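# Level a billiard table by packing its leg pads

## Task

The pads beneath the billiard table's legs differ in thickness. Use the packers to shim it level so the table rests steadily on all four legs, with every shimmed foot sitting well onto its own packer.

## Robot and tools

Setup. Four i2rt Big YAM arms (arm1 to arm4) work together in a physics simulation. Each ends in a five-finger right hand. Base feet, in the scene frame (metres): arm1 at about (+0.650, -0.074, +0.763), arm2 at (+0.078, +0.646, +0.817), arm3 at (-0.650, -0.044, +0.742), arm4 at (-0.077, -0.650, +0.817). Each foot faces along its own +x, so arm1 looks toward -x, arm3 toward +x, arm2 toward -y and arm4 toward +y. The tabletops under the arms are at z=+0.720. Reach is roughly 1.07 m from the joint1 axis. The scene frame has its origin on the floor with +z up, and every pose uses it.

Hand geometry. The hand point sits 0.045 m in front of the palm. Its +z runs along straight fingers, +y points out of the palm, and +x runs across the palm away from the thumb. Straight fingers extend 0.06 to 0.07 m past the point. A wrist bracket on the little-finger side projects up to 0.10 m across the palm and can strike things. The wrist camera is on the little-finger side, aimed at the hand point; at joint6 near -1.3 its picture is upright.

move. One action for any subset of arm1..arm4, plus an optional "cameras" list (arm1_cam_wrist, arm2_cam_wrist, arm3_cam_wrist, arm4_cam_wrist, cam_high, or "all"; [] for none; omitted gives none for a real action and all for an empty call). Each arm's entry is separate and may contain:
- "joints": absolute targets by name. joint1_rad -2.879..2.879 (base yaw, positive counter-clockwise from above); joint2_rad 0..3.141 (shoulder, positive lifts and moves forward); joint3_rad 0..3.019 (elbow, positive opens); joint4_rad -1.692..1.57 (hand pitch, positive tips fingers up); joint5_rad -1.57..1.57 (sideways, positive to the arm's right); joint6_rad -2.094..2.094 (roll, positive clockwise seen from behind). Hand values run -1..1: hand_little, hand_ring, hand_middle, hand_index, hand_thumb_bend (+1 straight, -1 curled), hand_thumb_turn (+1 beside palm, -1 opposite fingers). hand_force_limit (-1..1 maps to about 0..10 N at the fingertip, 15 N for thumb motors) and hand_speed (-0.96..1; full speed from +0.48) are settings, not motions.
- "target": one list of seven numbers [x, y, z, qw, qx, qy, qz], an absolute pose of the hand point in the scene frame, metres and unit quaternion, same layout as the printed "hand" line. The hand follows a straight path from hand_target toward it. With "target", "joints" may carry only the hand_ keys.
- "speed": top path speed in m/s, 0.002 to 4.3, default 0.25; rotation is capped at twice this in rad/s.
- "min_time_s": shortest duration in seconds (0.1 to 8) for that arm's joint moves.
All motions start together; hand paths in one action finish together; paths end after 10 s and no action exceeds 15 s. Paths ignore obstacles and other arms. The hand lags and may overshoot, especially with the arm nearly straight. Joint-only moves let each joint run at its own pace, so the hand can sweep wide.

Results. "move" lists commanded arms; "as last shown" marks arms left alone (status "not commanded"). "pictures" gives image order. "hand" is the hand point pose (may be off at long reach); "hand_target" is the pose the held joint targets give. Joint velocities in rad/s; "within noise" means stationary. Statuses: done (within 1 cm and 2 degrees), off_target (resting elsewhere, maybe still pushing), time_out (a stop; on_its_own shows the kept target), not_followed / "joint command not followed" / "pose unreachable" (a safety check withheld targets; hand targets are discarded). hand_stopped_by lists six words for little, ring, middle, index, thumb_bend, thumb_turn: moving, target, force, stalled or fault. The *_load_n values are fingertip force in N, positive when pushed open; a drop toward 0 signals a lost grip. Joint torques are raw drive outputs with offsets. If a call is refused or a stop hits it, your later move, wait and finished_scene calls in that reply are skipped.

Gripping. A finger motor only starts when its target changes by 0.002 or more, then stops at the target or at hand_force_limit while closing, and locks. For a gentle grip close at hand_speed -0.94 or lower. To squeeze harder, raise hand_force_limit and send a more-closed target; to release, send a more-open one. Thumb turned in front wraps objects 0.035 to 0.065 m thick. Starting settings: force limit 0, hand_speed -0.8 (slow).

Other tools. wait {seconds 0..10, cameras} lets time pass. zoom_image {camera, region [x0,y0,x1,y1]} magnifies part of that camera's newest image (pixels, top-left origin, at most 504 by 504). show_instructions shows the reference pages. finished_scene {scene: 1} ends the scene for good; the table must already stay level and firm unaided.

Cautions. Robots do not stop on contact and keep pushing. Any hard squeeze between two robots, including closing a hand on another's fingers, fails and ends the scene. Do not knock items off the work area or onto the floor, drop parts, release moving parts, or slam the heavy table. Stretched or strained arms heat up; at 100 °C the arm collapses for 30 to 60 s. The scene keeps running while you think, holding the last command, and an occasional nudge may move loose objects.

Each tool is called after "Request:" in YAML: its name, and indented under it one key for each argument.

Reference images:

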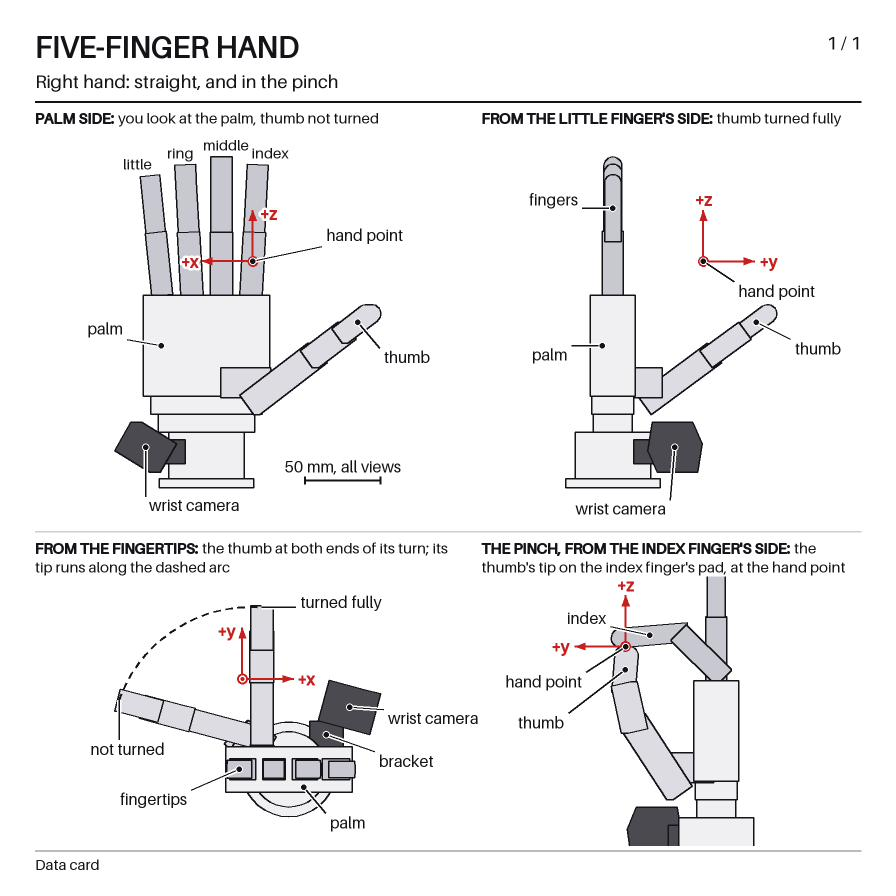

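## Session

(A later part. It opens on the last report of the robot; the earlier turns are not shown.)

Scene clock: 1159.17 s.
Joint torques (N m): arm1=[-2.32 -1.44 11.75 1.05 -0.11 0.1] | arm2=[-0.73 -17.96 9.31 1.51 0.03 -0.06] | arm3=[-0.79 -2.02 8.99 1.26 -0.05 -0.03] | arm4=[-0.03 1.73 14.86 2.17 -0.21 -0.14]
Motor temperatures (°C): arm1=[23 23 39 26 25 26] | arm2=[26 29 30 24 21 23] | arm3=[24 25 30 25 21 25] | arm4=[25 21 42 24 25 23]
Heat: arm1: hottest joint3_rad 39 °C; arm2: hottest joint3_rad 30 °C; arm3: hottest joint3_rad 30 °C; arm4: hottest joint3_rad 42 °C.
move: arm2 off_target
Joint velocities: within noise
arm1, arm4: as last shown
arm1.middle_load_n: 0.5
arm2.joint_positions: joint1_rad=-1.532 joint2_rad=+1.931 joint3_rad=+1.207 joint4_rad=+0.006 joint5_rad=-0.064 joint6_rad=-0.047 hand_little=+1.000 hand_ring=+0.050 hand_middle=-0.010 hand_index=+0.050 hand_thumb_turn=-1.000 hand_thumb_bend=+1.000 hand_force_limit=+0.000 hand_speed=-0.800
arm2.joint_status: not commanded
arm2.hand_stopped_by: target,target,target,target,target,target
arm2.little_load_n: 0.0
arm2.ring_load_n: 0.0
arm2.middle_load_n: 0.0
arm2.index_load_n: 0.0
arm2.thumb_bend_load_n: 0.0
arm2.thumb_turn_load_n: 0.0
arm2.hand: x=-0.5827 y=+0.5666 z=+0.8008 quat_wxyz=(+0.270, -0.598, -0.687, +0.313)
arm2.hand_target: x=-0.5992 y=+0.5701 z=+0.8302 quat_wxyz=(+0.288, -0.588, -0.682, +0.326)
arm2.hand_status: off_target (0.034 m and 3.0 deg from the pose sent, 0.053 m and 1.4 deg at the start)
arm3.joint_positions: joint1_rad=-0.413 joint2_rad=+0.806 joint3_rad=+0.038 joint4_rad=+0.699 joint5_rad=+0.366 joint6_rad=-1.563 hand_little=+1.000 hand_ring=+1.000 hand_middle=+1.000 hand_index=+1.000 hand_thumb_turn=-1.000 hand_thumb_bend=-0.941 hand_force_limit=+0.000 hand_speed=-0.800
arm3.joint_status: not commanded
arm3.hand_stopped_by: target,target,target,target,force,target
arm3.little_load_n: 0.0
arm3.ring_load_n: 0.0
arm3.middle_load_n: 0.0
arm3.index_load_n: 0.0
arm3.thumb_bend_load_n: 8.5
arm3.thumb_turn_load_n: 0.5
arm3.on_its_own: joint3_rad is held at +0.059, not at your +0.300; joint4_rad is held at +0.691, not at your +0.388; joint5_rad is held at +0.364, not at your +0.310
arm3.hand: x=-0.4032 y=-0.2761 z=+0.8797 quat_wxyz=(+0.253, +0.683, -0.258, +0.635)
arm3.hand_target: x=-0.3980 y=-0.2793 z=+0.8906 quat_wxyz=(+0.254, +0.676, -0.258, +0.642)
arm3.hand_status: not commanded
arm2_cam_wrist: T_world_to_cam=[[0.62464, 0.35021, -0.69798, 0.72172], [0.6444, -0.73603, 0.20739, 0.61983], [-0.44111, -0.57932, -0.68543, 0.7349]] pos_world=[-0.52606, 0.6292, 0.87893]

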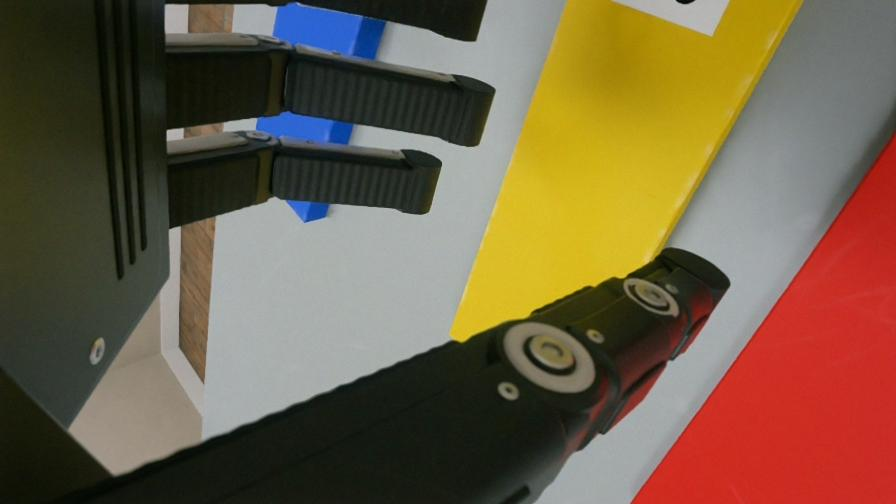

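Request:
move:
  arm2: {"joints": {"hand_thumb_bend": 0.8, "hand_thumb_turn": -0.7}}

Request:
move:
  arm2: {"joints": {"hand_thumb_bend": 1.0, "hand_thumb_turn": -1.0}}
  cameras: ["arm2_cam_wrist"]

Scene clock: 1172.33 s.
Joint torques (N m): arm1=[-2.37 -1.44 11.75 1.03 -0.11 0.1] | arm2=[-0.73 -18.02 9.32 1.51 0.03 -0.05] | arm3=[-0.85 -2.02 9.02 1.26 -0.05 -0.03] | arm4=[-0.03 1.73 14.86 2.18 -0.21 -0.14]
Motor temperatures (°C): arm1=[23 23 39 26 25 26] | arm2=[26 29 30 24 21 23] | arm3=[24 25 30 25 21 25] | arm4=[25 21 42 24 25 23]
Heat: arm1: hottest joint3_rad 39 °C; arm2: hottest joint3_rad 30 °C; arm3: hottest joint3_rad 30 °C; arm4: hottest joint3_rad 42 °C.
move: arm2 done
Joint velocities: within noise
arm1, arm3, arm4: as last shown
arm1.middle_load_n: 0.0
arm2.joint_positions: joint1_rad=-1.532 joint2_rad=+1.931 joint3_rad=+1.207 joint4_rad=+0.006 joint5_rad=-0.064 joint6_rad=-0.047 hand_little=+1.000 hand_ring=+0.050 hand_middle=-0.010 hand_index=+0.050 hand_thumb_turn=-0.700 hand_thumb_bend=+0.800 hand_force_limit=+0.000 hand_speed=-0.800
arm2.joint_status: all done
arm2.hand_stopped_by: target,target,target,target,target,target
arm2.little_load_n: 0.0
arm2.ring_load_n: 0.0
arm2.middle_load_n: 0.0
arm2.index_load_n: 0.0
arm2.thumb_bend_load_n: 0.0
arm2.thumb_turn_load_n: 0.0
arm2.hand: x=-0.5827 y=+0.5666 z=+0.8008 quat_wxyz=(+0.270, -0.598, -0.687, +0.313)
arm2.hand_target: x=-0.5992 y=+0.5701 z=+0.8302 quat_wxyz=(+0.289, -0.588, -0.682, +0.326)
arm2.hand_status: not commanded
arm3.thumb_bend_load_n: 9.0
arm3.on_its_own: joint3_rad is held at +0.059, not at your +0.300; joint4_rad is held at +0.691, not at your +0.388; joint5_rad is held at +0.364, not at your +0.310
pictures: none

Scene clock: 1173.60 s.
Joint torques (N m): arm1=[-2.32 -1.38 11.77 1.05 -0.11 0.11] | arm2=[-0.79 -17.9 9.31 1.5 0.04 -0.06] | arm3=[-0.79 -1.96 9.02 1.26 -0.05 -0.03] | arm4=[-0.03 1.73 14.86 2.17 -0.21 -0.14]
Motor temperatures (°C): arm1=[23 23 39 26 25 26] | arm2=[26 29 30 24 21 23] | arm3=[24 25 30 25 21 25] | arm4=[25 21 42 24 25 23]
Heat: arm1: hottest joint3_rad 39 °C; arm2: hottest joint3_rad 30 °C; arm3: hottest joint3_rad 30 °C; arm4: hottest joint3_rad 42 °C.
move: arm2 done
Joint velocities: within noise
arm1, arm3, arm4: as last shown
arm1.ring_load_n: 0.5
arm2.joint_positions: joint1_rad=-1.532 joint2_rad=+1.931 joint3_rad=+1.207 joint4_rad=+0.006 joint5_rad=-0.064 joint6_rad=-0.047 hand_little=+1.000 hand_ring=+0.050 hand_middle=-0.010 hand_index=+0.050 hand_thumb_turn=-1.000 hand_thumb_bend=+1.000 hand_force_limit=+0.000 hand_speed=-0.800
arm2.joint_status: all done
arm2.hand_stopped_by: target,target,target,target,target,target
arm2.little_load_n: 0.0
arm2.ring_load_n: 0.0
arm2.middle_load_n: 0.0
arm2.index_load_n: 0.0
arm2.thumb_bend_load_n: 0.0
arm2.thumb_turn_load_n: 0.0
arm2.hand: x=-0.5827 y=+0.5666 z=+0.8008 quat_wxyz=(+0.270, -0.598, -0.687, +0.313)
arm2.hand_target: x=-0.5992 y=+0.5702 z=+0.8302 quat_wxyz=(+0.289, -0.588, -0.682, +0.326)
arm2.hand_status: not commanded
arm3.thumb_bend_load_n: 8.5
arm3.thumb_turn_load_n: 1.0
arm3.on_its_own: joint3_rad is held at +0.059, not at your +0.300; joint4_rad is held at +0.691, not at your +0.388; joint5_rad is held at +0.364, not at your +0.310
arm2_cam_wrist: T_world_to_cam=[[0.62464, 0.35021, -0.69798, 0.72172], [0.6444, -0.73603, 0.20739, 0.61983], [-0.44111, -0.57932, -0.68543, 0.7349]] pos_world=[-0.52606, 0.6292, 0.87893]

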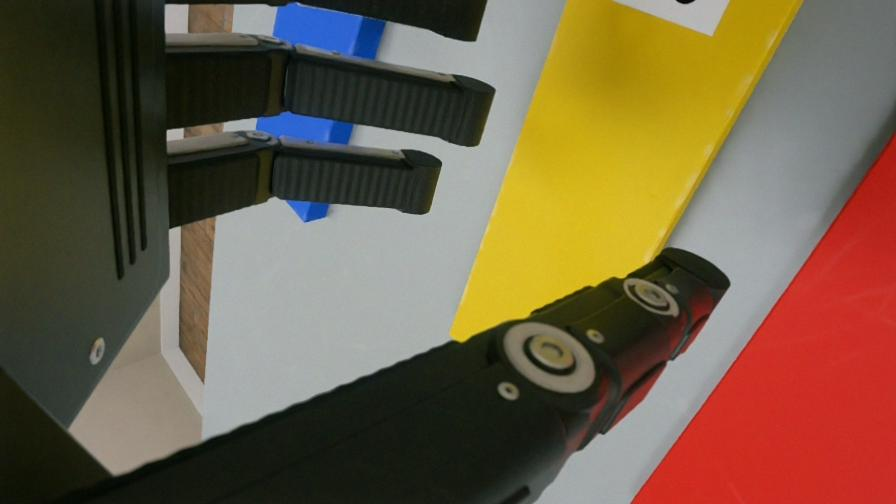

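Request:
move:
  arm2: {"target": [-0.602, 0.566, 0.785, 0.2925, -0.5853, -0.6808, 0.3306], "speed": 0.1}
  cameras: ["arm2_cam_wrist"]

Scene clock: 1191.40 s.
Joint torques (N m): arm1=[-2.37 -1.49 11.75 1.03 -0.11 0.1] | arm2=[-0.15 -16.03 7.19 2.51 0.18 -0.03] | arm3=[-0.79 -2.02 9.02 1.26 -0.04 -0.03] | arm4=[-0.03 1.73 14.86 2.18 -0.21 -0.14]
Motor temperatures (°C): arm1=[23 23 39 26 25 26] | arm2=[26 29 30 24 21 23] | arm3=[24 25 30 25 21 25] | arm4=[25 21 42 24 25 23]
Heat: arm1: hottest joint3_rad 39 °C; arm2: hottest joint3_rad 30 °C; arm3: hottest joint3_rad 30 °C; arm4: hottest joint3_rad 42 °C.
move: arm2 done
Joint velocities: within noise
arm1.joint_positions: joint1_rad=+0.012 joint2_rad=+0.711 joint3_rad=+0.452 joint4_rad=+0.310 joint5_rad=+0.003 joint6_rad=-1.571 hand_little=+1.000 hand_ring=+1.000 hand_middle=+1.000 hand_index=+1.000 hand_thumb_turn=-1.000 hand_thumb_bend=-0.939 hand_force_limit=+0.000 hand_speed=-0.800
arm1.joint_status: not commanded
arm1.hand_stopped_by: target,target,target,target,force,target
arm1.little_load_n: 0.0
arm1.ring_load_n: 0.0
arm1.middle_load_n: 0.0
arm1.index_load_n: 0.0
arm1.thumb_bend_load_n: 9.5
arm1.thumb_turn_load_n: 1.5
arm1.hand: x=+0.2337 y=-0.0123 z=+1.0792 quat_wxyz=(-0.727, +0.003, +0.687, -0.005)
arm1.hand_target: x=+0.2320 y=-0.0079 z=+1.1106 quat_wxyz=(-0.743, +0.010, +0.669, -0.006)
arm1.hand_status: not commanded
arm2.joint_positions: joint1_rad=-1.532 joint2_rad=+1.982 joint3_rad=+1.207 joint4_rad=+0.102 joint5_rad=-0.063 joint6_rad=-0.047 hand_little=+1.000 hand_ring=+0.050 hand_middle=-0.010 hand_index=+0.050 hand_thumb_turn=-1.000 hand_thumb_bend=+1.000 hand_force_limit=+0.000 hand_speed=-0.800
arm2.joint_status: not commanded
arm2.hand_stopped_by: target,target,target,target,target,target
arm2.little_load_n: 0.0
arm2.ring_load_n: 0.0
arm2.middle_load_n: 0.0
arm2.index_load_n: 0.0
arm2.thumb_bend_load_n: 0.0
arm2.thumb_turn_load_n: 0.0
arm2.hand: x=-0.5958 y=+0.5660 z=+0.7837 quat_wxyz=(+0.284, -0.592, -0.680, +0.327)
arm2.hand_target: x=-0.6019 y=+0.5661 z=+0.7851 quat_wxyz=(+0.292, -0.585, -0.680, +0.330)
arm2.hand_status: done (0.006 m and 1.3 deg from the pose sent, 0.025 m and 3.7 deg at the start)
arm3, arm4: as last shown
arm3.thumb_turn_load_n: 0.5
arm3.on_its_own: joint3_rad is held at +0.059, not at your +0.300; joint4_rad is held at +0.691, not at your +0.388; joint5_rad is held at +0.364, not at your +0.310
arm2_cam_wrist: T_world_to_cam=[[0.59252, 0.34828, -0.72638, 0.72242], [0.65283, -0.73589, 0.17969, 0.65807], [-0.47195, -0.58067, -0.66339, 0.68221]] pos_world=[-0.53568, 0.6288, 0.85908]

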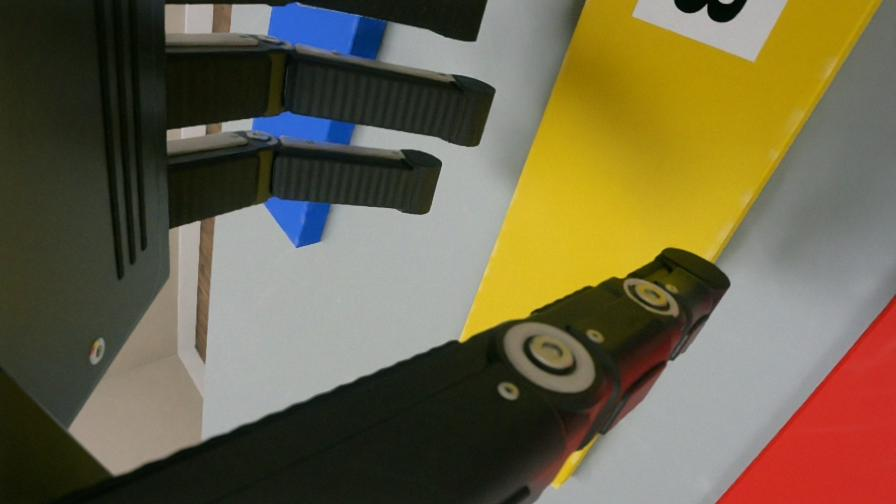

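Request:
move:
  arm2: {"target": [-0.596, 0.562, 0.760, 0.2925, -0.5853, -0.6808, 0.3306], "speed": 0.1}
  cameras: ["arm2_cam_wrist"]

Scene clock: 1195.83 s.
Joint torques (N m): arm1=[-2.37 -1.38 11.75 1.03 -0.11 0.11] | arm2=[0.56 -15.68 6.37 2.5 0.19 0.02] | arm3=[-0.85 -1.96 9.01 1.26 -0.04 -0.04] | arm4=[-0.03 1.73 14.86 2.18 -0.21 -0.14]
Motor temperatures (°C): arm1=[23 23 39 26 25 26] | arm2=[26 29 30 24 21 23] | arm3=[24 25 30 25 21 25] | arm4=[25 21 42 24 25 23]
Heat: arm1: hottest joint3_rad 39 °C; arm2: hottest joint3_rad 30 °C; arm3: hottest joint3_rad 30 °C; arm4: hottest joint3_rad 42 °C.
move: arm2 done
Joint velocities: within noise
arm1, arm3, arm4: as last shown
arm1.thumb_turn_load_n: 1.0
arm2.joint_positions: joint1_rad=-1.532 joint2_rad=+2.014 joint3_rad=+1.188 joint4_rad=+0.166 joint5_rad=-0.057 joint6_rad=-0.047 hand_little=+1.000 hand_ring=+0.050 hand_middle=-0.010 hand_index=+0.050 hand_thumb_turn=-1.000 hand_thumb_bend=+1.000 hand_force_limit=+0.000 hand_speed=-0.800
arm2.joint_status: not commanded
arm2.hand_stopped_by: target,target,target,target,target,target
arm2.little_load_n: 0.0
arm2.ring_load_n: 0.0
arm2.middle_load_n: 0.0
arm2.index_load_n: 0.0
arm2.thumb_bend_load_n: 0.0
arm2.thumb_turn_load_n: 0.0
arm2.hand: x=-0.5952 y=+0.5673 z=+0.7654 quat_wxyz=(+0.291, -0.590, -0.677, +0.329)
arm2.hand_target: x=-0.5959 y=+0.5621 z=+0.7602 quat_wxyz=(+0.292, -0.585, -0.680, +0.330)
arm2.hand_status: done (0.008 m and 0.8 deg from the pose sent, 0.024 m and 1.3 deg at the start)
arm3.thumb_bend_load_n: 9.0
arm3.thumb_turn_load_n: 1.0
arm3.on_its_own: joint3_rad is held at +0.059, not at your +0.300; joint4_rad is held at +0.691, not at your +0.388; joint5_rad is held at +0.364, not at your +0.310
arm2_cam_wrist: T_world_to_cam=[[0.58393, 0.34765, -0.7336, 0.70917], [0.65178, -0.73948, 0.16838, 0.67192], [-0.48395, -0.57647, -0.65839, 0.65773]] pos_world=[-0.53375, 0.62949, 0.84016]

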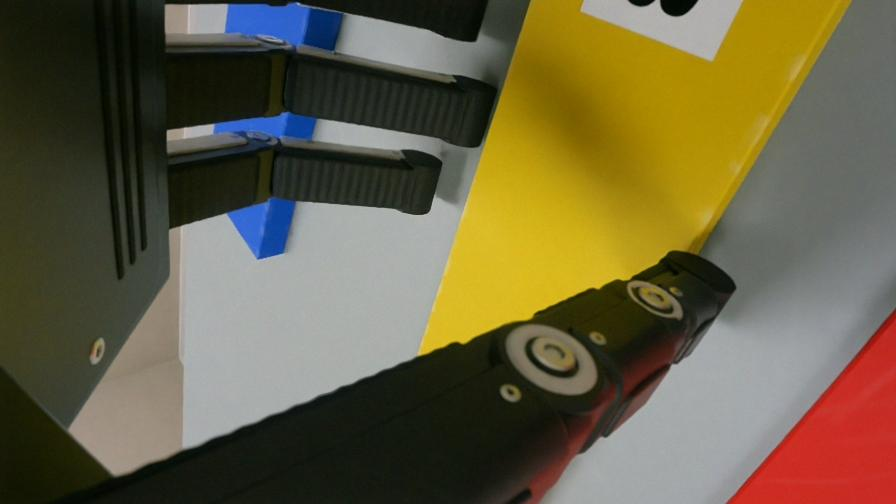

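Request:
zoom_image:
  camera: "arm2_cam_wrist"
  region: [560, 150, 860, 400]

Scaled by 1.680 from the camera's image (finer frame: 1280x720).

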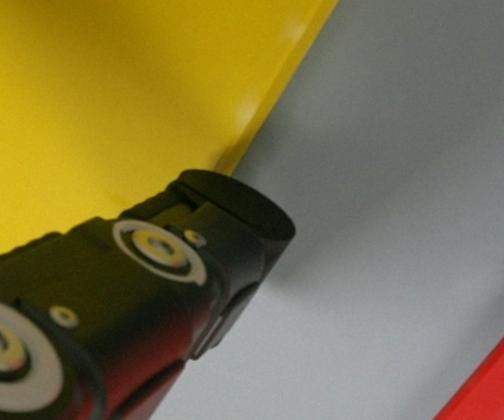

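Request:
move:
  arm2: {"target": [-0.584, 0.562, 0.785, 0.2925, -0.5853, -0.6808, 0.3306], "speed": 0.1}

Request:
move:
  arm2: {"target": [-0.588, 0.562, 0.757, 0.2925, -0.5853, -0.6808, 0.3306], "speed": 0.1}
  cameras: ["arm2_cam_wrist"]

Request:
zoom_image:
  camera: "arm2_cam_wrist"
  region: [560, 150, 860, 400]

Scene clock: 1207.13 s.
Joint torques (N m): arm1=[-2.32 -1.44 11.74 1.02 -0.11 0.11] | arm2=[0.67 -18.49 6.05 1.55 0.18 0.03] | arm3=[-0.79 -1.96 9.01 1.28 -0.04 -0.04] | arm4=[-0.03 1.73 14.86 2.18 -0.21 -0.14]
Motor temperatures (°C): arm1=[23 23 40 26 25 26] | arm2=[26 30 30 24 21 23] | arm3=[24 25 30 25 21 25] | arm4=[25 21 42 24 25 23]
Heat: arm1: hottest joint3_rad 40 °C; arm2: hottest joint2_rad 30 °C; arm3: hottest joint3_rad 30 °C; arm4: hottest joint3_rad 42 °C.
move: arm2 off_target
Joint velocities: within noise
arm1, arm3, arm4: as last shown
arm2.joint_positions: joint1_rad=-1.532 joint2_rad=+1.989 joint3_rad=+1.158 joint4_rad=+0.152 joint5_rad=-0.056 joint6_rad=-0.047 hand_little=+1.000 hand_ring=+0.050 hand_middle=-0.010 hand_index=+0.050 hand_thumb_turn=-1.000 hand_thumb_bend=+1.000 hand_force_limit=+0.000 hand_speed=-0.800
arm2.joint_status: not commanded
arm2.hand_stopped_by: target,target,target,target,target,target
arm2.little_load_n: 0.0
arm2.ring_load_n: 0.0
arm2.middle_load_n: 0.0
arm2.index_load_n: -0.5
arm2.thumb_bend_load_n: 0.0
arm2.thumb_turn_load_n: 0.0
arm2.hand: x=-0.5817 y=+0.5683 z=+0.7664 quat_wxyz=(+0.285, -0.594, -0.680, +0.323)
arm2.hand_target: x=-0.5840 y=+0.5621 z=+0.7847 quat_wxyz=(+0.292, -0.585, -0.680, +0.330)
arm2.hand_status: off_target (0.020 m and 1.6 deg from the pose sent, 0.023 m and 0.8 deg at the start)
arm3.thumb_bend_load_n: 8.5
arm3.thumb_turn_load_n: 0.5
arm3.on_its_own: joint3_rad is held at +0.059, not at your +0.300; joint4_rad is held at +0.691, not at your +0.388; joint5_rad is held at +0.364, not at your +0.310
pictures: none

Scene clock: 1208.20 s.
Joint torques (N m): arm1=[-2.32 -1.38 11.75 1.03 -0.11 0.11] | arm2=[0.67 -15.03 6.46 2.43 0.17 0.03] | arm3=[-0.85 -1.96 8.99 1.26 -0.05 -0.03] | arm4=[-0.03 1.73 14.86 2.18 -0.21 -0.14]
Motor temperatures (°C): arm1=[23 23 40 26 25 26] | arm2=[26 30 30 24 21 23] | arm3=[24 25 30 25 21 25] | arm4=[25 21 42 24 25 23]
Heat: arm1: hottest joint3_rad 40 °C; arm2: hottest joint2_rad 30 °C; arm3: hottest joint3_rad 30 °C; arm4: hottest joint3_rad 42 °C.
move: arm2 done
Joint velocities: within noise
arm1, arm3: as last shown
arm2.joint_positions: joint1_rad=-1.532 joint2_rad=+2.001 joint3_rad=+1.158 joint4_rad=+0.188 joint5_rad=-0.056 joint6_rad=-0.047 hand_little=+1.000 hand_ring=+0.050 hand_middle=-0.010 hand_index=+0.050 hand_thumb_turn=-1.000 hand_thumb_bend=+1.000 hand_force_limit=+0.000 hand_speed=-0.800
arm2.joint_status: not commanded
arm2.hand_stopped_by: target,target,target,target,target,target
arm2.little_load_n: 0.0
arm2.ring_load_n: 0.0
arm2.middle_load_n: 0.0
arm2.index_load_n: 0.0
arm2.thumb_bend_load_n: 0.0
arm2.thumb_turn_load_n: 0.5
arm2.hand: x=-0.5870 y=+0.5680 z=+0.7645 quat_wxyz=(+0.292, -0.590, -0.676, +0.330)
arm2.hand_target: x=-0.5877 y=+0.5622 z=+0.7570 quat_wxyz=(+0.292, -0.585, -0.681, +0.330)
arm2.hand_status: done (0.010 m and 0.7 deg from the pose sent, 0.013 m and 1.6 deg at the start)
arm3.on_its_own: joint3_rad is held at +0.059, not at your +0.300; joint4_rad is held at +0.691, not at your +0.388; joint5_rad is held at +0.364, not at your +0.310
arm4.joint_positions: joint1_rad=-0.113 joint2_rad=+0.733 joint3_rad=+0.979 joint4_rad=-0.991 joint5_rad=-0.070 joint6_rad=-0.059 hand_little=+1.000 hand_ring=+0.100 hand_middle=+0.049 hand_index=+0.100 hand_thumb_turn=-1.000 hand_thumb_bend=+1.000 hand_force_limit=+0.000 hand_speed=-0.900
arm4.joint_status: not commanded
arm4.hand_stopped_by: target,target,target,target,target,target
arm4.little_load_n: 0.0
arm4.ring_load_n: 0.0
arm4.middle_load_n: 0.0
arm4.index_load_n: 0.0
arm4.thumb_bend_load_n: -0.5
arm4.thumb_turn_load_n: 0.0
arm4.hand: x=-0.0851 y=-0.3417 z=+1.1230 quat_wxyz=(-0.409, +0.913, -0.003, -0.006)
arm4.hand_target: x=-0.0802 y=-0.3313 z=+1.1498 quat_wxyz=(-0.435, +0.901, +0.000, +0.000)
arm4.hand_status: not commanded
arm2_cam_wrist: T_world_to_cam=[[0.58144, 0.34743, -0.73568, 0.70369], [0.65172, -0.74018, 0.16552, 0.66983], [-0.48703, -0.57569, -0.65679, 0.65795]] pos_world=[-0.52524, 0.63009, 0.83896]

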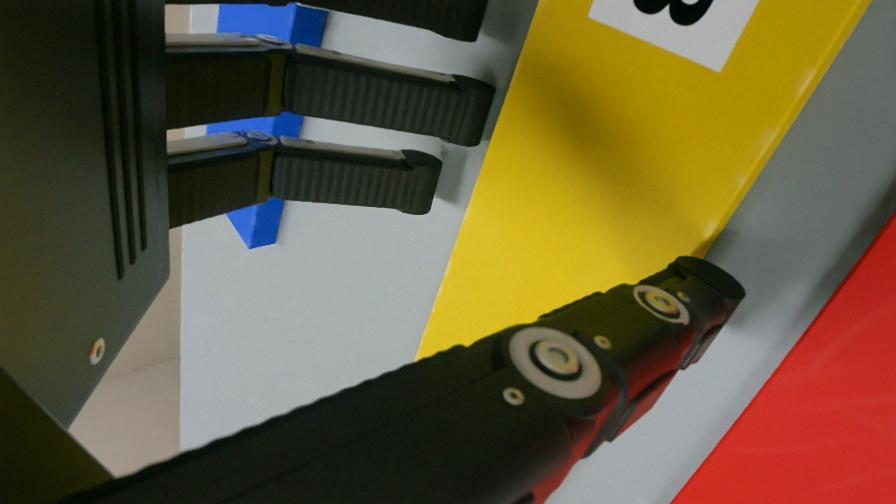

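Scaled by 1.680 from the camera's image (finer frame: 1280x720).

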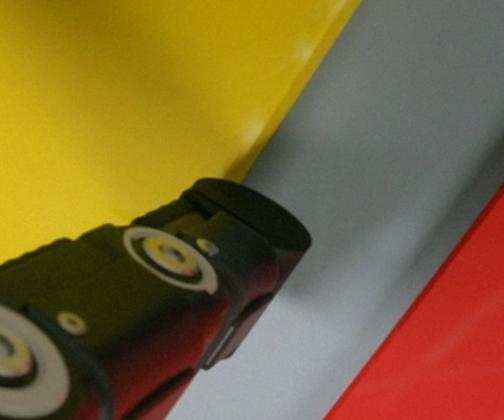

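Request:
move:
  arm2: {"target": [-0.588, 0.562, 0.795, 0.2925, -0.5853, -0.6808, 0.3306], "speed": 0.1}

Request:
move:
  arm2: {"target": [-0.571, 0.560, 0.795, 0.2925, -0.5853, -0.6808, 0.3306], "speed": 0.1}
  cameras: ["arm2_cam_wrist"]

Scene clock: 1232.63 s.
Joint torques (N m): arm1=[-2.37 -1.38 11.75 1.03 -0.11 0.11] | arm2=[0.67 -18.26 7.42 1.51 0.16 0.03] | arm3=[-0.79 -1.96 8.99 1.26 -0.05 -0.04] | arm4=[-0.03 1.73 14.86 2.17 -0.21 -0.14]
Motor temperatures (°C): arm1=[23 23 40 26 24 26] | arm2=[26 29 30 24 21 23] | arm3=[24 25 31 25 21 25] | arm4=[25 21 43 24 25 23]
Heat: arm1: hottest joint3_rad 40 °C; arm2: hottest joint3_rad 30 °C; arm3: hottest joint3_rad 31 °C; arm4: hottest joint3_rad 43 °C.
move: arm2 off_target
Joint velocities: within noise
arm1, arm3, arm4: as last shown
arm2.joint_positions: joint1_rad=-1.532 joint2_rad=+1.974 joint3_rad=+1.158 joint4_rad=+0.124 joint5_rad=-0.056 joint6_rad=-0.047 hand_little=+1.000 hand_ring=+0.050 hand_middle=-0.010 hand_index=+0.050 hand_thumb_turn=-1.000 hand_thumb_bend=+1.000 hand_force_limit=+0.000 hand_speed=-0.800
arm2.joint_status: not commanded
arm2.hand_stopped_by: target,target,target,target,target,target
arm2.little_load_n: 0.0
arm2.ring_load_n: 0.0
arm2.middle_load_n: 0.0
arm2.index_load_n: 0.0
arm2.thumb_bend_load_n: 0.0
arm2.thumb_turn_load_n: 0.0
arm2.hand: x=-0.5781 y=+0.5685 z=+0.7709 quat_wxyz=(+0.281, -0.596, -0.682, +0.318)
arm2.hand_target: x=-0.5877 y=+0.5621 z=+0.7949 quat_wxyz=(+0.292, -0.585, -0.680, +0.331)
arm2.hand_status: off_target (0.027 m and 2.3 deg from the pose sent, 0.031 m and 0.7 deg at the start)
arm3.thumb_turn_load_n: 1.0
arm3.on_its_own: joint3_rad is held at +0.059, not at your +0.300; joint4_rad is held at +0.691, not at your +0.388; joint5_rad is held at +0.364, not at your +0.310
arm4.thumb_bend_load_n: 0.0
pictures: none

Scene clock: 1233.60 s.
Joint torques (N m): arm1=[-2.37 -1.44 11.75 1.03 -0.11 0.11] | arm2=[1.14 -17.96 6.11 2.47 0.19 0.07] | arm3=[-0.85 -2.02 9.01 1.26 -0.05 -0.03] | arm4=[-0.09 1.73 14.86 2.17 -0.22 -0.14]
Motor temperatures (°C): arm1=[23 23 40 26 24 26] | arm2=[26 29 30 24 21 23] | arm3=[24 25 31 25 21 25] | arm4=[25 21 43 24 25 23]
Heat: arm1: hottest joint3_rad 40 °C; arm2: hottest joint3_rad 30 °C; arm3: hottest joint3_rad 31 °C; arm4: hottest joint3_rad 43 °C.
move: arm2 off_target
Joint velocities: within noise
arm1, arm4: as last shown
arm2.joint_positions: joint1_rad=-1.532 joint2_rad=+1.944 joint3_rad=+1.119 joint4_rad=+0.124 joint5_rad=-0.052 joint6_rad=-0.047 hand_little=+1.000 hand_ring=+0.050 hand_middle=-0.010 hand_index=+0.050 hand_thumb_turn=-1.000 hand_thumb_bend=+1.000 hand_force_limit=+0.000 hand_speed=-0.800
arm2.joint_status: not commanded
arm2.hand_stopped_by: target,target,target,target,target,target
arm2.little_load_n: 0.0
arm2.ring_load_n: 0.0
arm2.middle_load_n: 0.0
arm2.index_load_n: 0.0
arm2.thumb_bend_load_n: 0.0
arm2.thumb_turn_load_n: 0.0
arm2.hand: x=-0.5641 y=+0.5701 z=+0.7733 quat_wxyz=(+0.279, -0.598, -0.683, +0.314)
arm2.hand_target: x=-0.5709 y=+0.5601 z=+0.7949 quat_wxyz=(+0.292, -0.585, -0.680, +0.331)
arm2.hand_status: off_target (0.025 m and 2.8 deg from the pose sent, 0.027 m and 2.3 deg at the start)
arm3.joint_positions: joint1_rad=-0.413 joint2_rad=+0.806 joint3_rad=+0.038 joint4_rad=+0.699 joint5_rad=+0.366 joint6_rad=-1.563 hand_little=+1.000 hand_ring=+1.000 hand_middle=+1.000 hand_index=+1.000 hand_thumb_turn=-1.000 hand_thumb_bend=-0.941 hand_force_limit=+0.000 hand_speed=-0.800
arm3.joint_status: not commanded
arm3.hand_stopped_by: target,target,target,target,force,target
arm3.little_load_n: 0.0
arm3.ring_load_n: 0.0
arm3.middle_load_n: 0.0
arm3.index_load_n: 0.0
arm3.thumb_bend_load_n: 8.5
arm3.thumb_turn_load_n: 0.5
arm3.on_its_own: joint3_rad is held at +0.059, not at your +0.300; joint4_rad is held at +0.691, not at your +0.388; joint5_rad is held at +0.364, not at your +0.310
arm3.hand: x=-0.4032 y=-0.2761 z=+0.8797 quat_wxyz=(+0.253, +0.683, -0.258, +0.635)
arm3.hand_target: x=-0.3980 y=-0.2793 z=+0.8906 quat_wxyz=(+0.254, +0.676, -0.258, +0.642)
arm3.hand_status: not commanded
arm2_cam_wrist: T_world_to_cam=[[0.61535, 0.34935, -0.70661, 0.69165], [0.64135, -0.74306, 0.19114, 0.63102], [-0.45828, -0.5708, -0.6813, 0.7085]] pos_world=[-0.50562, 0.63167, 0.85081]

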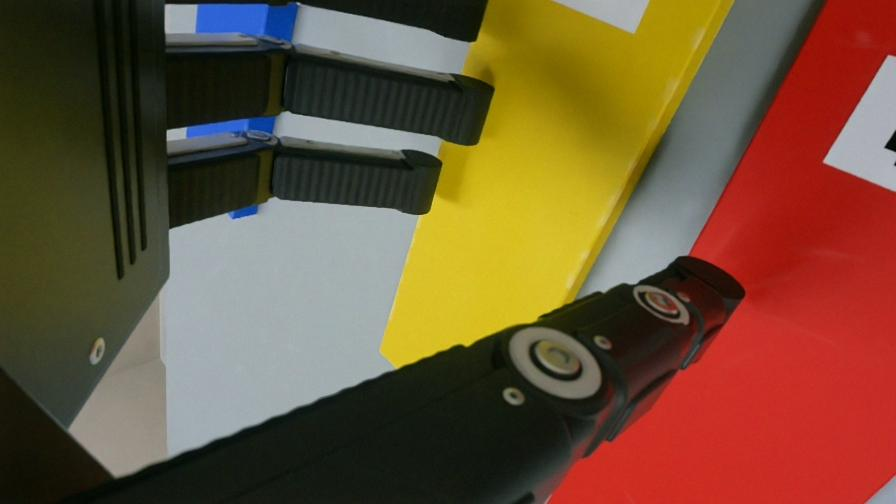

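Request:
move:
  arm2: {"target": [-0.580, 0.558, 0.768, 0.2925, -0.5853, -0.6808, 0.3306], "speed": 0.1}
  cameras: ["arm2_cam_wrist"]

Request:
zoom_image:
  camera: "arm2_cam_wrist"
  region: [560, 150, 860, 400]

Scene clock: 1249.30 s.
Joint torques (N m): arm1=[-2.32 -1.38 11.74 1.05 -0.11 0.1] | arm2=[1.26 -14.51 7.68 2.26 0.19 0.08] | arm3=[-0.79 -2.02 9.02 1.28 -0.04 -0.03] | arm4=[-0.03 1.73 14.87 2.17 -0.21 -0.14]
Motor temperatures (°C): arm1=[23 23 40 26 24 25] | arm2=[25 30 30 24 21 23] | arm3=[24 25 31 25 21 25] | arm4=[25 21 43 24 25 23]
Heat: arm1: hottest joint3_rad 40 °C; arm2: hottest joint2_rad 30 °C; arm3: hottest joint3_rad 31 °C; arm4: hottest joint3_rad 43 °C.
move: arm2 off_target
Joint velocities: within noise
arm1, arm3, arm4: as last shown
arm1.ring_load_n: 0.5
arm1.index_load_n: -0.5
arm1.thumb_bend_load_n: 9.0
arm2.joint_positions: joint1_rad=-1.530 joint2_rad=+1.961 joint3_rad=+1.119 joint4_rad=+0.179 joint5_rad=-0.050 joint6_rad=-0.047 hand_little=+1.000 hand_ring=+0.050 hand_middle=-0.010 hand_index=+0.050 hand_thumb_turn=-1.000 hand_thumb_bend=+1.000 hand_force_limit=+0.000 hand_speed=-0.800
arm2.joint_status: not commanded
arm2.hand_stopped_by: target,target,target,target,target,target
arm2.little_load_n: 0.0
arm2.ring_load_n: 0.0
arm2.middle_load_n: 0.0
arm2.index_load_n: 0.0
arm2.thumb_bend_load_n: 0.0
arm2.thumb_turn_load_n: 0.0
arm2.hand: x=-0.5730 y=+0.5687 z=+0.7717 quat_wxyz=(+0.292, -0.592, -0.677, +0.326)
arm2.hand_target: x=-0.5795 y=+0.5579 z=+0.7681 quat_wxyz=(+0.292, -0.585, -0.681, +0.330)
arm2.hand_status: off_target (0.013 m and 1.0 deg from the pose sent, 0.021 m and 2.8 deg at the start)
arm3.on_its_own: joint3_rad is held at +0.059, not at your +0.300; joint4_rad is held at +0.691, not at your +0.388; joint5_rad is held at +0.364, not at your +0.310
arm2_cam_wrist: T_world_to_cam=[[0.58786, 0.3488, -0.7299, 0.69903], [0.64833, -0.74277, 0.16721, 0.65834], [-0.48383, -0.57152, -0.66278, 0.67401]] pos_world=[-0.51165, 0.63038, 0.84687]

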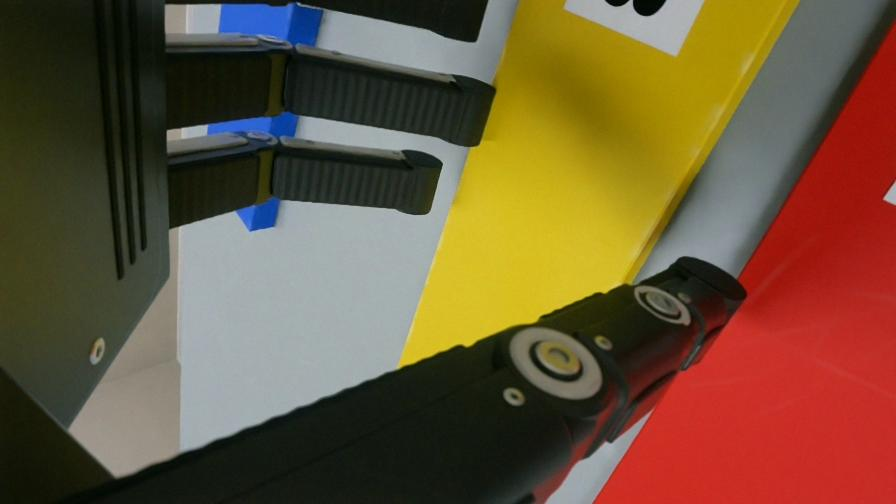

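Scaled by 1.680 from the camera's image (finer frame: 1280x720).

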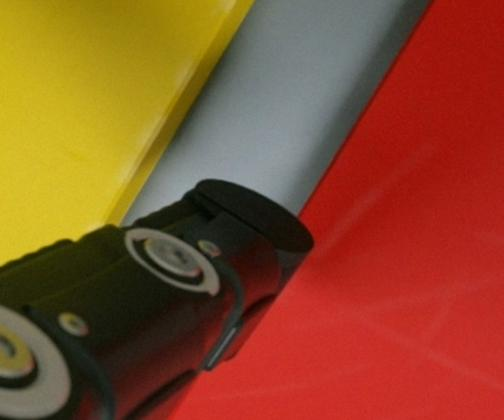

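Request:
move:
  arm2: {"target": [-0.584, 0.556, 0.758, 0.2925, -0.5853, -0.6808, 0.3306], "speed": 0.08, "joints": {"hand_index": 0.16, "hand_middle": 0.09, "hand_ring": 0.16}}
  cameras: ["arm2_cam_wrist"]

Request:
zoom_image:
  camera: "arm2_cam_wrist"
  region: [400, 0, 800, 400]

Scene clock: 1266.53 s.
Joint torques (N m): arm1=[-2.32 -1.44 11.75 1.05 -0.11 0.1] | arm2=[1.38 -13.16 8.21 2.07 0.23 0.09] | arm3=[-0.85 -2.02 9.02 1.26 -0.05 -0.04] | arm4=[-0.03 1.73 14.84 2.17 -0.21 -0.14]
Motor temperatures (°C): arm1=[23 23 40 26 24 25] | arm2=[25 30 31 24 21 23] | arm3=[24 25 31 25 21 25] | arm4=[25 21 43 24 25 23]
Heat: arm1: hottest joint3_rad 40 °C; arm2: hottest joint3_rad 31 °C; arm3: hottest joint3_rad 31 °C; arm4: hottest joint3_rad 43 °C.
move: arm2 off_target
Joint velocities: within noise
arm1, arm3, arm4: as last shown
arm1.ring_load_n: 0.0
arm1.index_load_n: 0.0
arm1.thumb_bend_load_n: 9.5
arm2.joint_positions: joint1_rad=-1.529 joint2_rad=+1.968 joint3_rad=+1.122 joint4_rad=+0.201 joint5_rad=-0.048 joint6_rad=-0.047 hand_little=+1.000 hand_ring=+0.160 hand_middle=+0.089 hand_index=+0.160 hand_thumb_turn=-1.000 hand_thumb_bend=+1.000 hand_force_limit=+0.000 hand_speed=-0.800
arm2.joint_status: all done
arm2.hand_stopped_by: target,target,target,target,target,target
arm2.little_load_n: 0.0
arm2.ring_load_n: 0.0
arm2.middle_load_n: -3.0
arm2.index_load_n: 0.0
arm2.thumb_bend_load_n: 0.0
arm2.thumb_turn_load_n: 0.0
arm2.hand: x=-0.5780 y=+0.5677 z=+0.7723 quat_wxyz=(+0.298, -0.589, -0.675, +0.331)
arm2.hand_target: x=-0.5829 y=+0.5563 z=+0.7583 quat_wxyz=(+0.292, -0.585, -0.681, +0.330)
arm2.hand_status: off_target (0.019 m and 1.0 deg from the pose sent, 0.022 m and 1.0 deg at the start)
arm3.thumb_turn_load_n: 1.0
arm3.on_its_own: joint3_rad is held at +0.059, not at your +0.300; joint4_rad is held at +0.691, not at your +0.388; joint5_rad is held at +0.364, not at your +0.310
arm2_cam_wrist: T_world_to_cam=[[0.57452, 0.34893, -0.74039, 0.70308], [0.65152, -0.74249, 0.15564, 0.67132], [-0.49543, -0.5718, -0.65391, 0.65801]] pos_world=[-0.51532, 0.62938, 0.84635]

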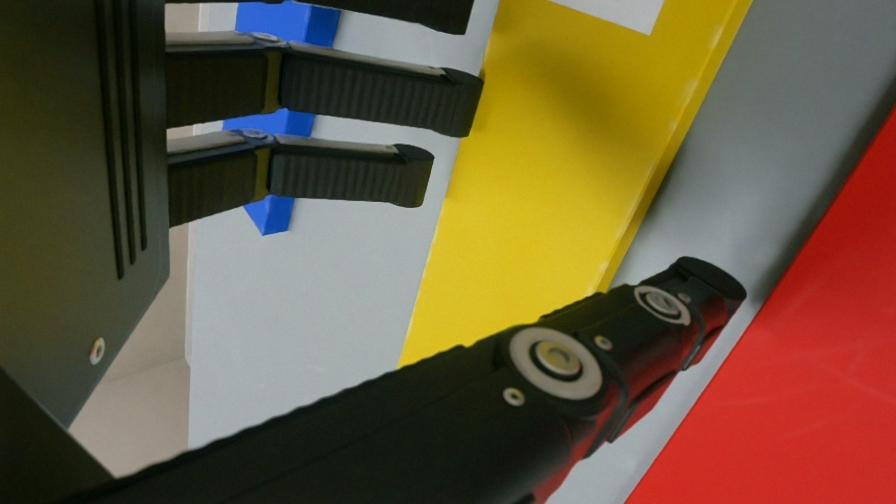

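Scaled by 1.260 from the camera's image (finer frame: 1280x720).

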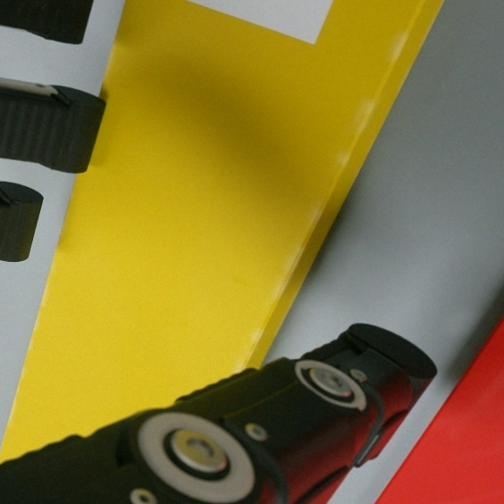

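Request:
move:
  arm2: {"target": [-0.584, 0.558, 0.806, 0.2925, -0.5853, -0.6808, 0.3306], "speed": 0.1, "joints": {"hand_index": 0.14, "hand_middle": 0.05, "hand_ring": 0.14}}

Request:
move:
  arm2: {"target": [-0.590, 0.556, 0.772, 0.2925, -0.5853, -0.6808, 0.3306], "speed": 0.1}
  cameras: ["arm2_cam_wrist"]

Request:
zoom_image:
  camera: "arm2_cam_wrist"
  region: [400, 0, 800, 400]

Scene clock: 1278.63 s.
Joint torques (N m): arm1=[-2.32 -1.44 11.75 1.05 -0.11 0.11] | arm2=[1.03 -18.08 8.65 1.5 0.08 0.07] | arm3=[-0.79 -1.96 9.02 1.28 -0.05 -0.03] | arm4=[-0.03 1.73 14.87 2.17 -0.21 -0.14]
Motor temperatures (°C): arm1=[23 23 40 26 24 25] | arm2=[25 29 30 24 21 23] | arm3=[24 25 31 25 21 25] | arm4=[25 21 43 24 25 23]
Heat: arm1: hottest joint3_rad 40 °C; arm2: hottest joint3_rad 30 °C; arm3: hottest joint3_rad 31 °C; arm4: hottest joint3_rad 43 °C.
move: arm2 off_target
Joint velocities: within noise
arm1.joint_positions: joint1_rad=+0.012 joint2_rad=+0.711 joint3_rad=+0.452 joint4_rad=+0.310 joint5_rad=+0.003 joint6_rad=-1.571 hand_little=+1.000 hand_ring=+1.000 hand_middle=+1.000 hand_index=+1.000 hand_thumb_turn=-1.000 hand_thumb_bend=-0.939 hand_force_limit=+0.000 hand_speed=-0.800
arm1.joint_status: not commanded
arm1.hand_stopped_by: target,target,target,target,force,target
arm1.little_load_n: 0.0
arm1.ring_load_n: 0.0
arm1.middle_load_n: 0.0
arm1.index_load_n: 0.0
arm1.thumb_bend_load_n: 9.5
arm1.thumb_turn_load_n: 1.0
arm1.hand: x=+0.2337 y=-0.0123 z=+1.0792 quat_wxyz=(-0.727, +0.003, +0.687, -0.005)
arm1.hand_target: x=+0.2320 y=-0.0079 z=+1.1106 quat_wxyz=(-0.743, +0.010, +0.669, -0.006)
arm1.hand_status: not commanded
arm2.joint_positions: joint1_rad=-1.528 joint2_rad=+1.946 joint3_rad=+1.134 joint4_rad=+0.104 joint5_rad=-0.048 joint6_rad=-0.047 hand_little=+1.000 hand_ring=+0.140 hand_middle=+0.050 hand_index=+0.140 hand_thumb_turn=-1.000 hand_thumb_bend=+1.000 hand_force_limit=+0.000 hand_speed=-0.800
arm2.joint_status: all done
arm2.hand_stopped_by: target,target,target,target,target,target
arm2.little_load_n: 0.0
arm2.ring_load_n: 0.0
arm2.middle_load_n: 0.0
arm2.index_load_n: 0.0
arm2.thumb_bend_load_n: 0.0
arm2.thumb_turn_load_n: 0.5
arm2.hand: x=-0.5669 y=+0.5681 z=+0.7751 quat_wxyz=(+0.278, -0.598, -0.684, +0.312)
arm2.hand_target: x=-0.5832 y=+0.5579 z=+0.8063 quat_wxyz=(+0.292, -0.585, -0.680, +0.331)
arm2.hand_status: off_target (0.037 m and 3.2 deg from the pose sent, 0.035 m and 1.0 deg at the start)
arm3, arm4: as last shown
arm3.thumb_bend_load_n: 9.0
arm3.on_its_own: joint3_rad is held at +0.059, not at your +0.300; joint4_rad is held at +0.691, not at your +0.388; joint5_rad is held at +0.364, not at your +0.310
pictures: none

Scene clock: 1279.67 s.
Joint torques (N m): arm1=[-2.32 -1.44 11.75 1.05 -0.11 0.1] | arm2=[1.32 -14.45 8.77 2.25 0.19 0.09] | arm3=[-0.85 -2.02 9.01 1.25 -0.05 -0.03] | arm4=[-0.03 1.73 14.86 2.18 -0.21 -0.14]
Motor temperatures (°C): arm1=[23 23 40 26 24 25] | arm2=[25 29 30 24 21 23] | arm3=[24 25 31 25 21 25] | arm4=[25 21 43 24 25 23]
Heat: arm1: hottest joint3_rad 40 °C; arm2: hottest joint3_rad 30 °C; arm3: hottest joint3_rad 31 °C; arm4: hottest joint3_rad 43 °C.
move: arm2 off_target
Joint velocities: within noise
arm1, arm3, arm4: as last shown
arm2.joint_positions: joint1_rad=-1.528 joint2_rad=+1.968 joint3_rad=+1.140 joint4_rad=+0.155 joint5_rad=-0.048 joint6_rad=-0.047 hand_little=+1.000 hand_ring=+0.140 hand_middle=+0.050 hand_index=+0.140 hand_thumb_turn=-1.000 hand_thumb_bend=+1.000 hand_force_limit=+0.000 hand_speed=-0.800
arm2.joint_status: not commanded
arm2.hand_stopped_by: target,target,target,target,target,target
arm2.little_load_n: 0.0
arm2.ring_load_n: 0.0
arm2.middle_load_n: 0.0
arm2.index_load_n: 0.0
arm2.thumb_bend_load_n: 0.0
arm2.thumb_turn_load_n: 0.0
arm2.hand: x=-0.5773 y=+0.5676 z=+0.7721 quat_wxyz=(+0.289, -0.593, -0.679, +0.323)
arm2.hand_target: x=-0.5894 y=+0.5559 z=+0.7724 quat_wxyz=(+0.292, -0.585, -0.680, +0.331)
arm2.hand_status: off_target (0.017 m and 1.3 deg from the pose sent, 0.026 m and 3.2 deg at the start)
arm3.thumb_bend_load_n: 8.5
arm3.on_its_own: joint3_rad is held at +0.059, not at your +0.300; joint4_rad is held at +0.691, not at your +0.388; joint5_rad is held at +0.364, not at your +0.310
arm4.thumb_bend_load_n: -0.5
arm2_cam_wrist: T_world_to_cam=[[0.59455, 0.35039, -0.7237, 0.70039], [0.64707, -0.74279, 0.17196, 0.6557], [-0.4773, -0.57052, -0.66835, 0.67909]] pos_world=[-0.51657, 0.62907, 0.84798]

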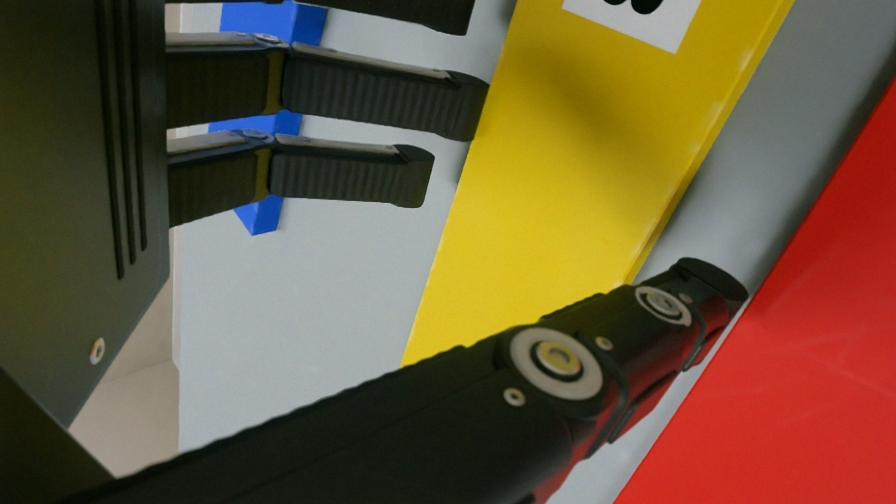

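Scaled by 1.260 from the camera's image (finer frame: 1280x720).

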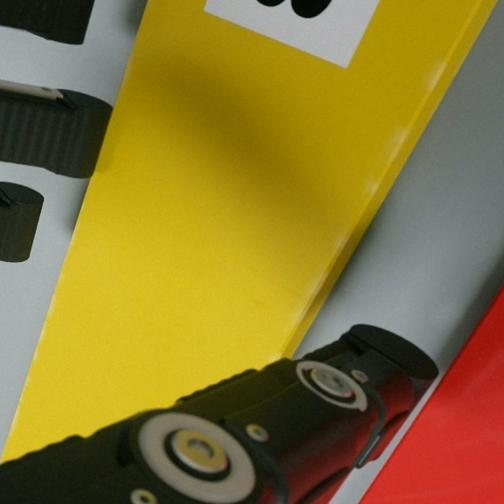

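Request:
move:
  arm2: {"target": [-0.598, 0.554, 0.776, 0.2925, -0.5853, -0.6808, 0.3306], "speed": 0.1}
  cameras: ["arm2_cam_wrist"]

Request:
zoom_image:
  camera: "arm2_cam_wrist"
  region: [400, 0, 800, 400]

Scene clock: 1294.33 s.
Joint torques (N m): arm1=[-2.26 -1.44 11.77 1.03 -0.11 0.1] | arm2=[1.32 -15.27 9.39 1.51 0.19 0.11] | arm3=[-0.79 -2.02 9.03 1.28 -0.04 -0.03] | arm4=[-0.03 1.73 14.87 2.18 -0.21 -0.14]
Motor temperatures (°C): arm1=[23 23 40 26 24 25] | arm2=[25 29 30 24 21 23] | arm3=[24 25 31 25 21 25] | arm4=[25 21 43 24 25 23]
Heat: arm1: hottest joint3_rad 40 °C; arm2: hottest joint3_rad 30 °C; arm3: hottest joint3_rad 31 °C; arm4: hottest joint3_rad 43 °C.
move: arm2 off_target
Joint velocities: within noise
arm1, arm3, arm4: as last shown
arm2.joint_positions: joint1_rad=-1.527 joint2_rad=+1.984 joint3_rad=+1.161 joint4_rad=+0.151 joint5_rad=-0.046 joint6_rad=-0.047 hand_little=+1.000 hand_ring=+0.140 hand_middle=+0.050 hand_index=+0.140 hand_thumb_turn=-1.000 hand_thumb_bend=+1.000 hand_force_limit=+0.000 hand_speed=-0.800
arm2.joint_status: not commanded
arm2.hand_stopped_by: target,target,target,target,target,target
arm2.little_load_n: 0.0
arm2.ring_load_n: 0.0
arm2.middle_load_n: 0.0
arm2.index_load_n: 0.0
arm2.thumb_bend_load_n: 0.0
arm2.thumb_turn_load_n: 0.0
arm2.hand: x=-0.5837 y=+0.5662 z=+0.7699 quat_wxyz=(+0.289, -0.592, -0.679, +0.323)
arm2.hand_target: x=-0.5972 y=+0.5541 z=+0.7763 quat_wxyz=(+0.292, -0.585, -0.680, +0.331)
arm2.hand_status: off_target (0.020 m and 1.3 deg from the pose sent, 0.025 m and 1.4 deg at the start)
arm3.thumb_bend_load_n: 9.0
arm3.on_its_own: joint3_rad is held at +0.059, not at your +0.300; joint4_rad is held at +0.691, not at your +0.388; joint5_rad is held at +0.364, not at your +0.310
arm4.thumb_bend_load_n: 0.0
arm2_cam_wrist: T_world_to_cam=[[0.59401, 0.35143, -0.72363, 0.70217], [0.64764, -0.74251, 0.17103, 0.66008], [-0.4772, -0.57024, -0.66866, 0.67397]] pos_world=[-0.52297, 0.62767, 0.84588]

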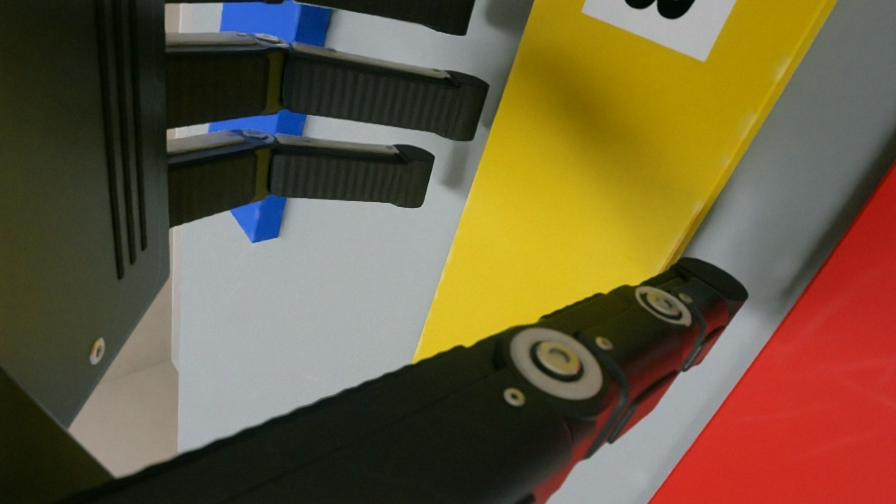

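Scaled by 1.260 from the camera's image (finer frame: 1280x720).

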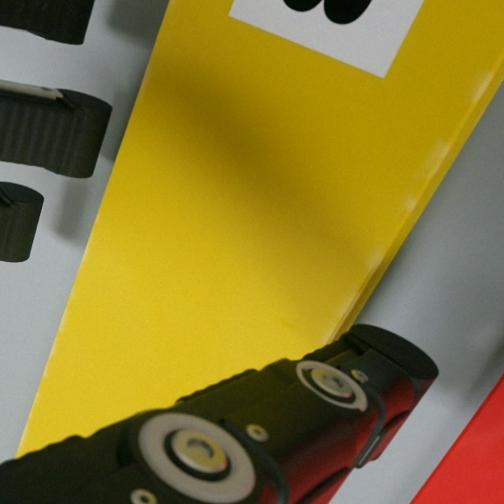

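Request:
move:
  arm2: {"target": [-0.602, 0.552, 0.758, 0.2925, -0.5853, -0.6808, 0.3306], "speed": 0.1, "joints": {"hand_index": 0.16, "hand_middle": 0.1, "hand_ring": 0.16}}
  cameras: ["arm2_cam_wrist"]

Request:
zoom_image:
  camera: "arm2_cam_wrist"
  region: [400, 0, 800, 400]

Scene clock: 1305.40 s.
Joint torques (N m): arm1=[-2.37 -1.44 11.75 1.03 -0.11 0.11] | arm2=[1.55 -13.51 9.44 2.65 0.2 0.12] | arm3=[-0.85 -2.02 9.02 1.26 -0.05 -0.03] | arm4=[-0.03 1.73 14.86 2.18 -0.21 -0.14]
Motor temperatures (°C): arm1=[23 23 40 25 24 25] | arm2=[25 29 30 24 21 23] | arm3=[24 25 31 25 21 25] | arm4=[25 21 44 24 25 23]
Heat: arm1: hottest joint3_rad 40 °C; arm2: hottest joint3_rad 30 °C; arm3: hottest joint3_rad 31 °C; arm4: hottest joint3_rad 44 °C.
move: arm2 off_target
Joint velocities: within noise
arm1, arm3: as last shown
arm2.joint_positions: joint1_rad=-1.526 joint2_rad=+1.998 joint3_rad=+1.168 joint4_rad=+0.158 joint5_rad=-0.044 joint6_rad=-0.047 hand_little=+1.000 hand_ring=+0.160 hand_middle=+0.099 hand_index=+0.160 hand_thumb_turn=-1.000 hand_thumb_bend=+1.000 hand_force_limit=+0.000 hand_speed=-0.800
arm2.joint_status: all done
arm2.hand_stopped_by: target,target,target,target,target,target
arm2.little_load_n: 0.0
arm2.ring_load_n: 0.0
arm2.middle_load_n: -8.0
arm2.index_load_n: 0.5
arm2.thumb_bend_load_n: 0.0
arm2.thumb_turn_load_n: 0.0
arm2.hand: x=-0.5862 y=+0.5660 z=+0.7652 quat_wxyz=(+0.290, -0.592, -0.679, +0.322)
arm2.hand_target: x=-0.6005 y=+0.5521 z=+0.7583 quat_wxyz=(+0.292, -0.585, -0.681, +0.330)
arm2.hand_status: off_target (0.022 m and 1.3 deg from the pose sent, 0.026 m and 1.3 deg at the start)
arm3.middle_load_n: 0.5
arm3.thumb_bend_load_n: 8.5
arm3.thumb_turn_load_n: 0.5
arm3.on_its_own: joint3_rad is held at +0.059, not at your +0.300; joint4_rad is held at +0.691, not at your +0.388; joint5_rad is held at +0.364, not at your +0.310
arm4.joint_positions: joint1_rad=-0.113 joint2_rad=+0.733 joint3_rad=+0.979 joint4_rad=-0.991 joint5_rad=-0.070 joint6_rad=-0.059 hand_little=+1.000 hand_ring=+0.100 hand_middle=+0.049 hand_index=+0.100 hand_thumb_turn=-1.000 hand_thumb_bend=+1.000 hand_force_limit=+0.000 hand_speed=-0.900
arm4.joint_status: not commanded
arm4.hand_stopped_by: target,target,target,target,target,target
arm4.little_load_n: 0.0
arm4.ring_load_n: 0.0
arm4.middle_load_n: 0.0
arm4.index_load_n: 0.0
arm4.thumb_bend_load_n: 0.0
arm4.thumb_turn_load_n: 0.0
arm4.hand: x=-0.0851 y=-0.3417 z=+1.1230 quat_wxyz=(-0.409, +0.913, -0.003, -0.006)
arm4.hand_target: x=-0.0802 y=-0.3313 z=+1.1498 quat_wxyz=(-0.435, +0.901, +0.000, +0.000)
arm4.hand_status: not commanded
arm2_cam_wrist: T_world_to_cam=[[0.59427, 0.35186, -0.72321, 0.69991], [0.6469, -0.74341, 0.16988, 0.66334], [-0.47786, -0.5688, -0.66941, 0.66879]] pos_world=[-0.52547, 0.62727, 0.84118]

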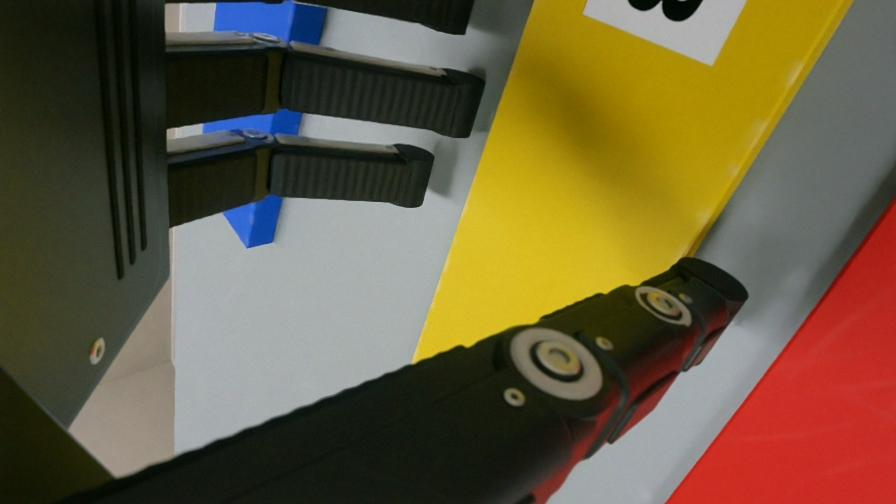

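Scaled by 1.260 from the camera's image (finer frame: 1280x720).

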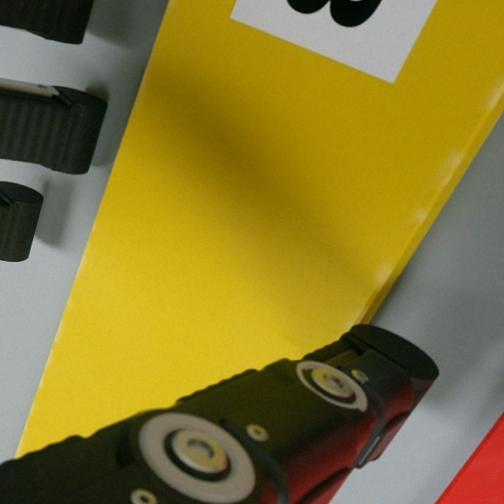

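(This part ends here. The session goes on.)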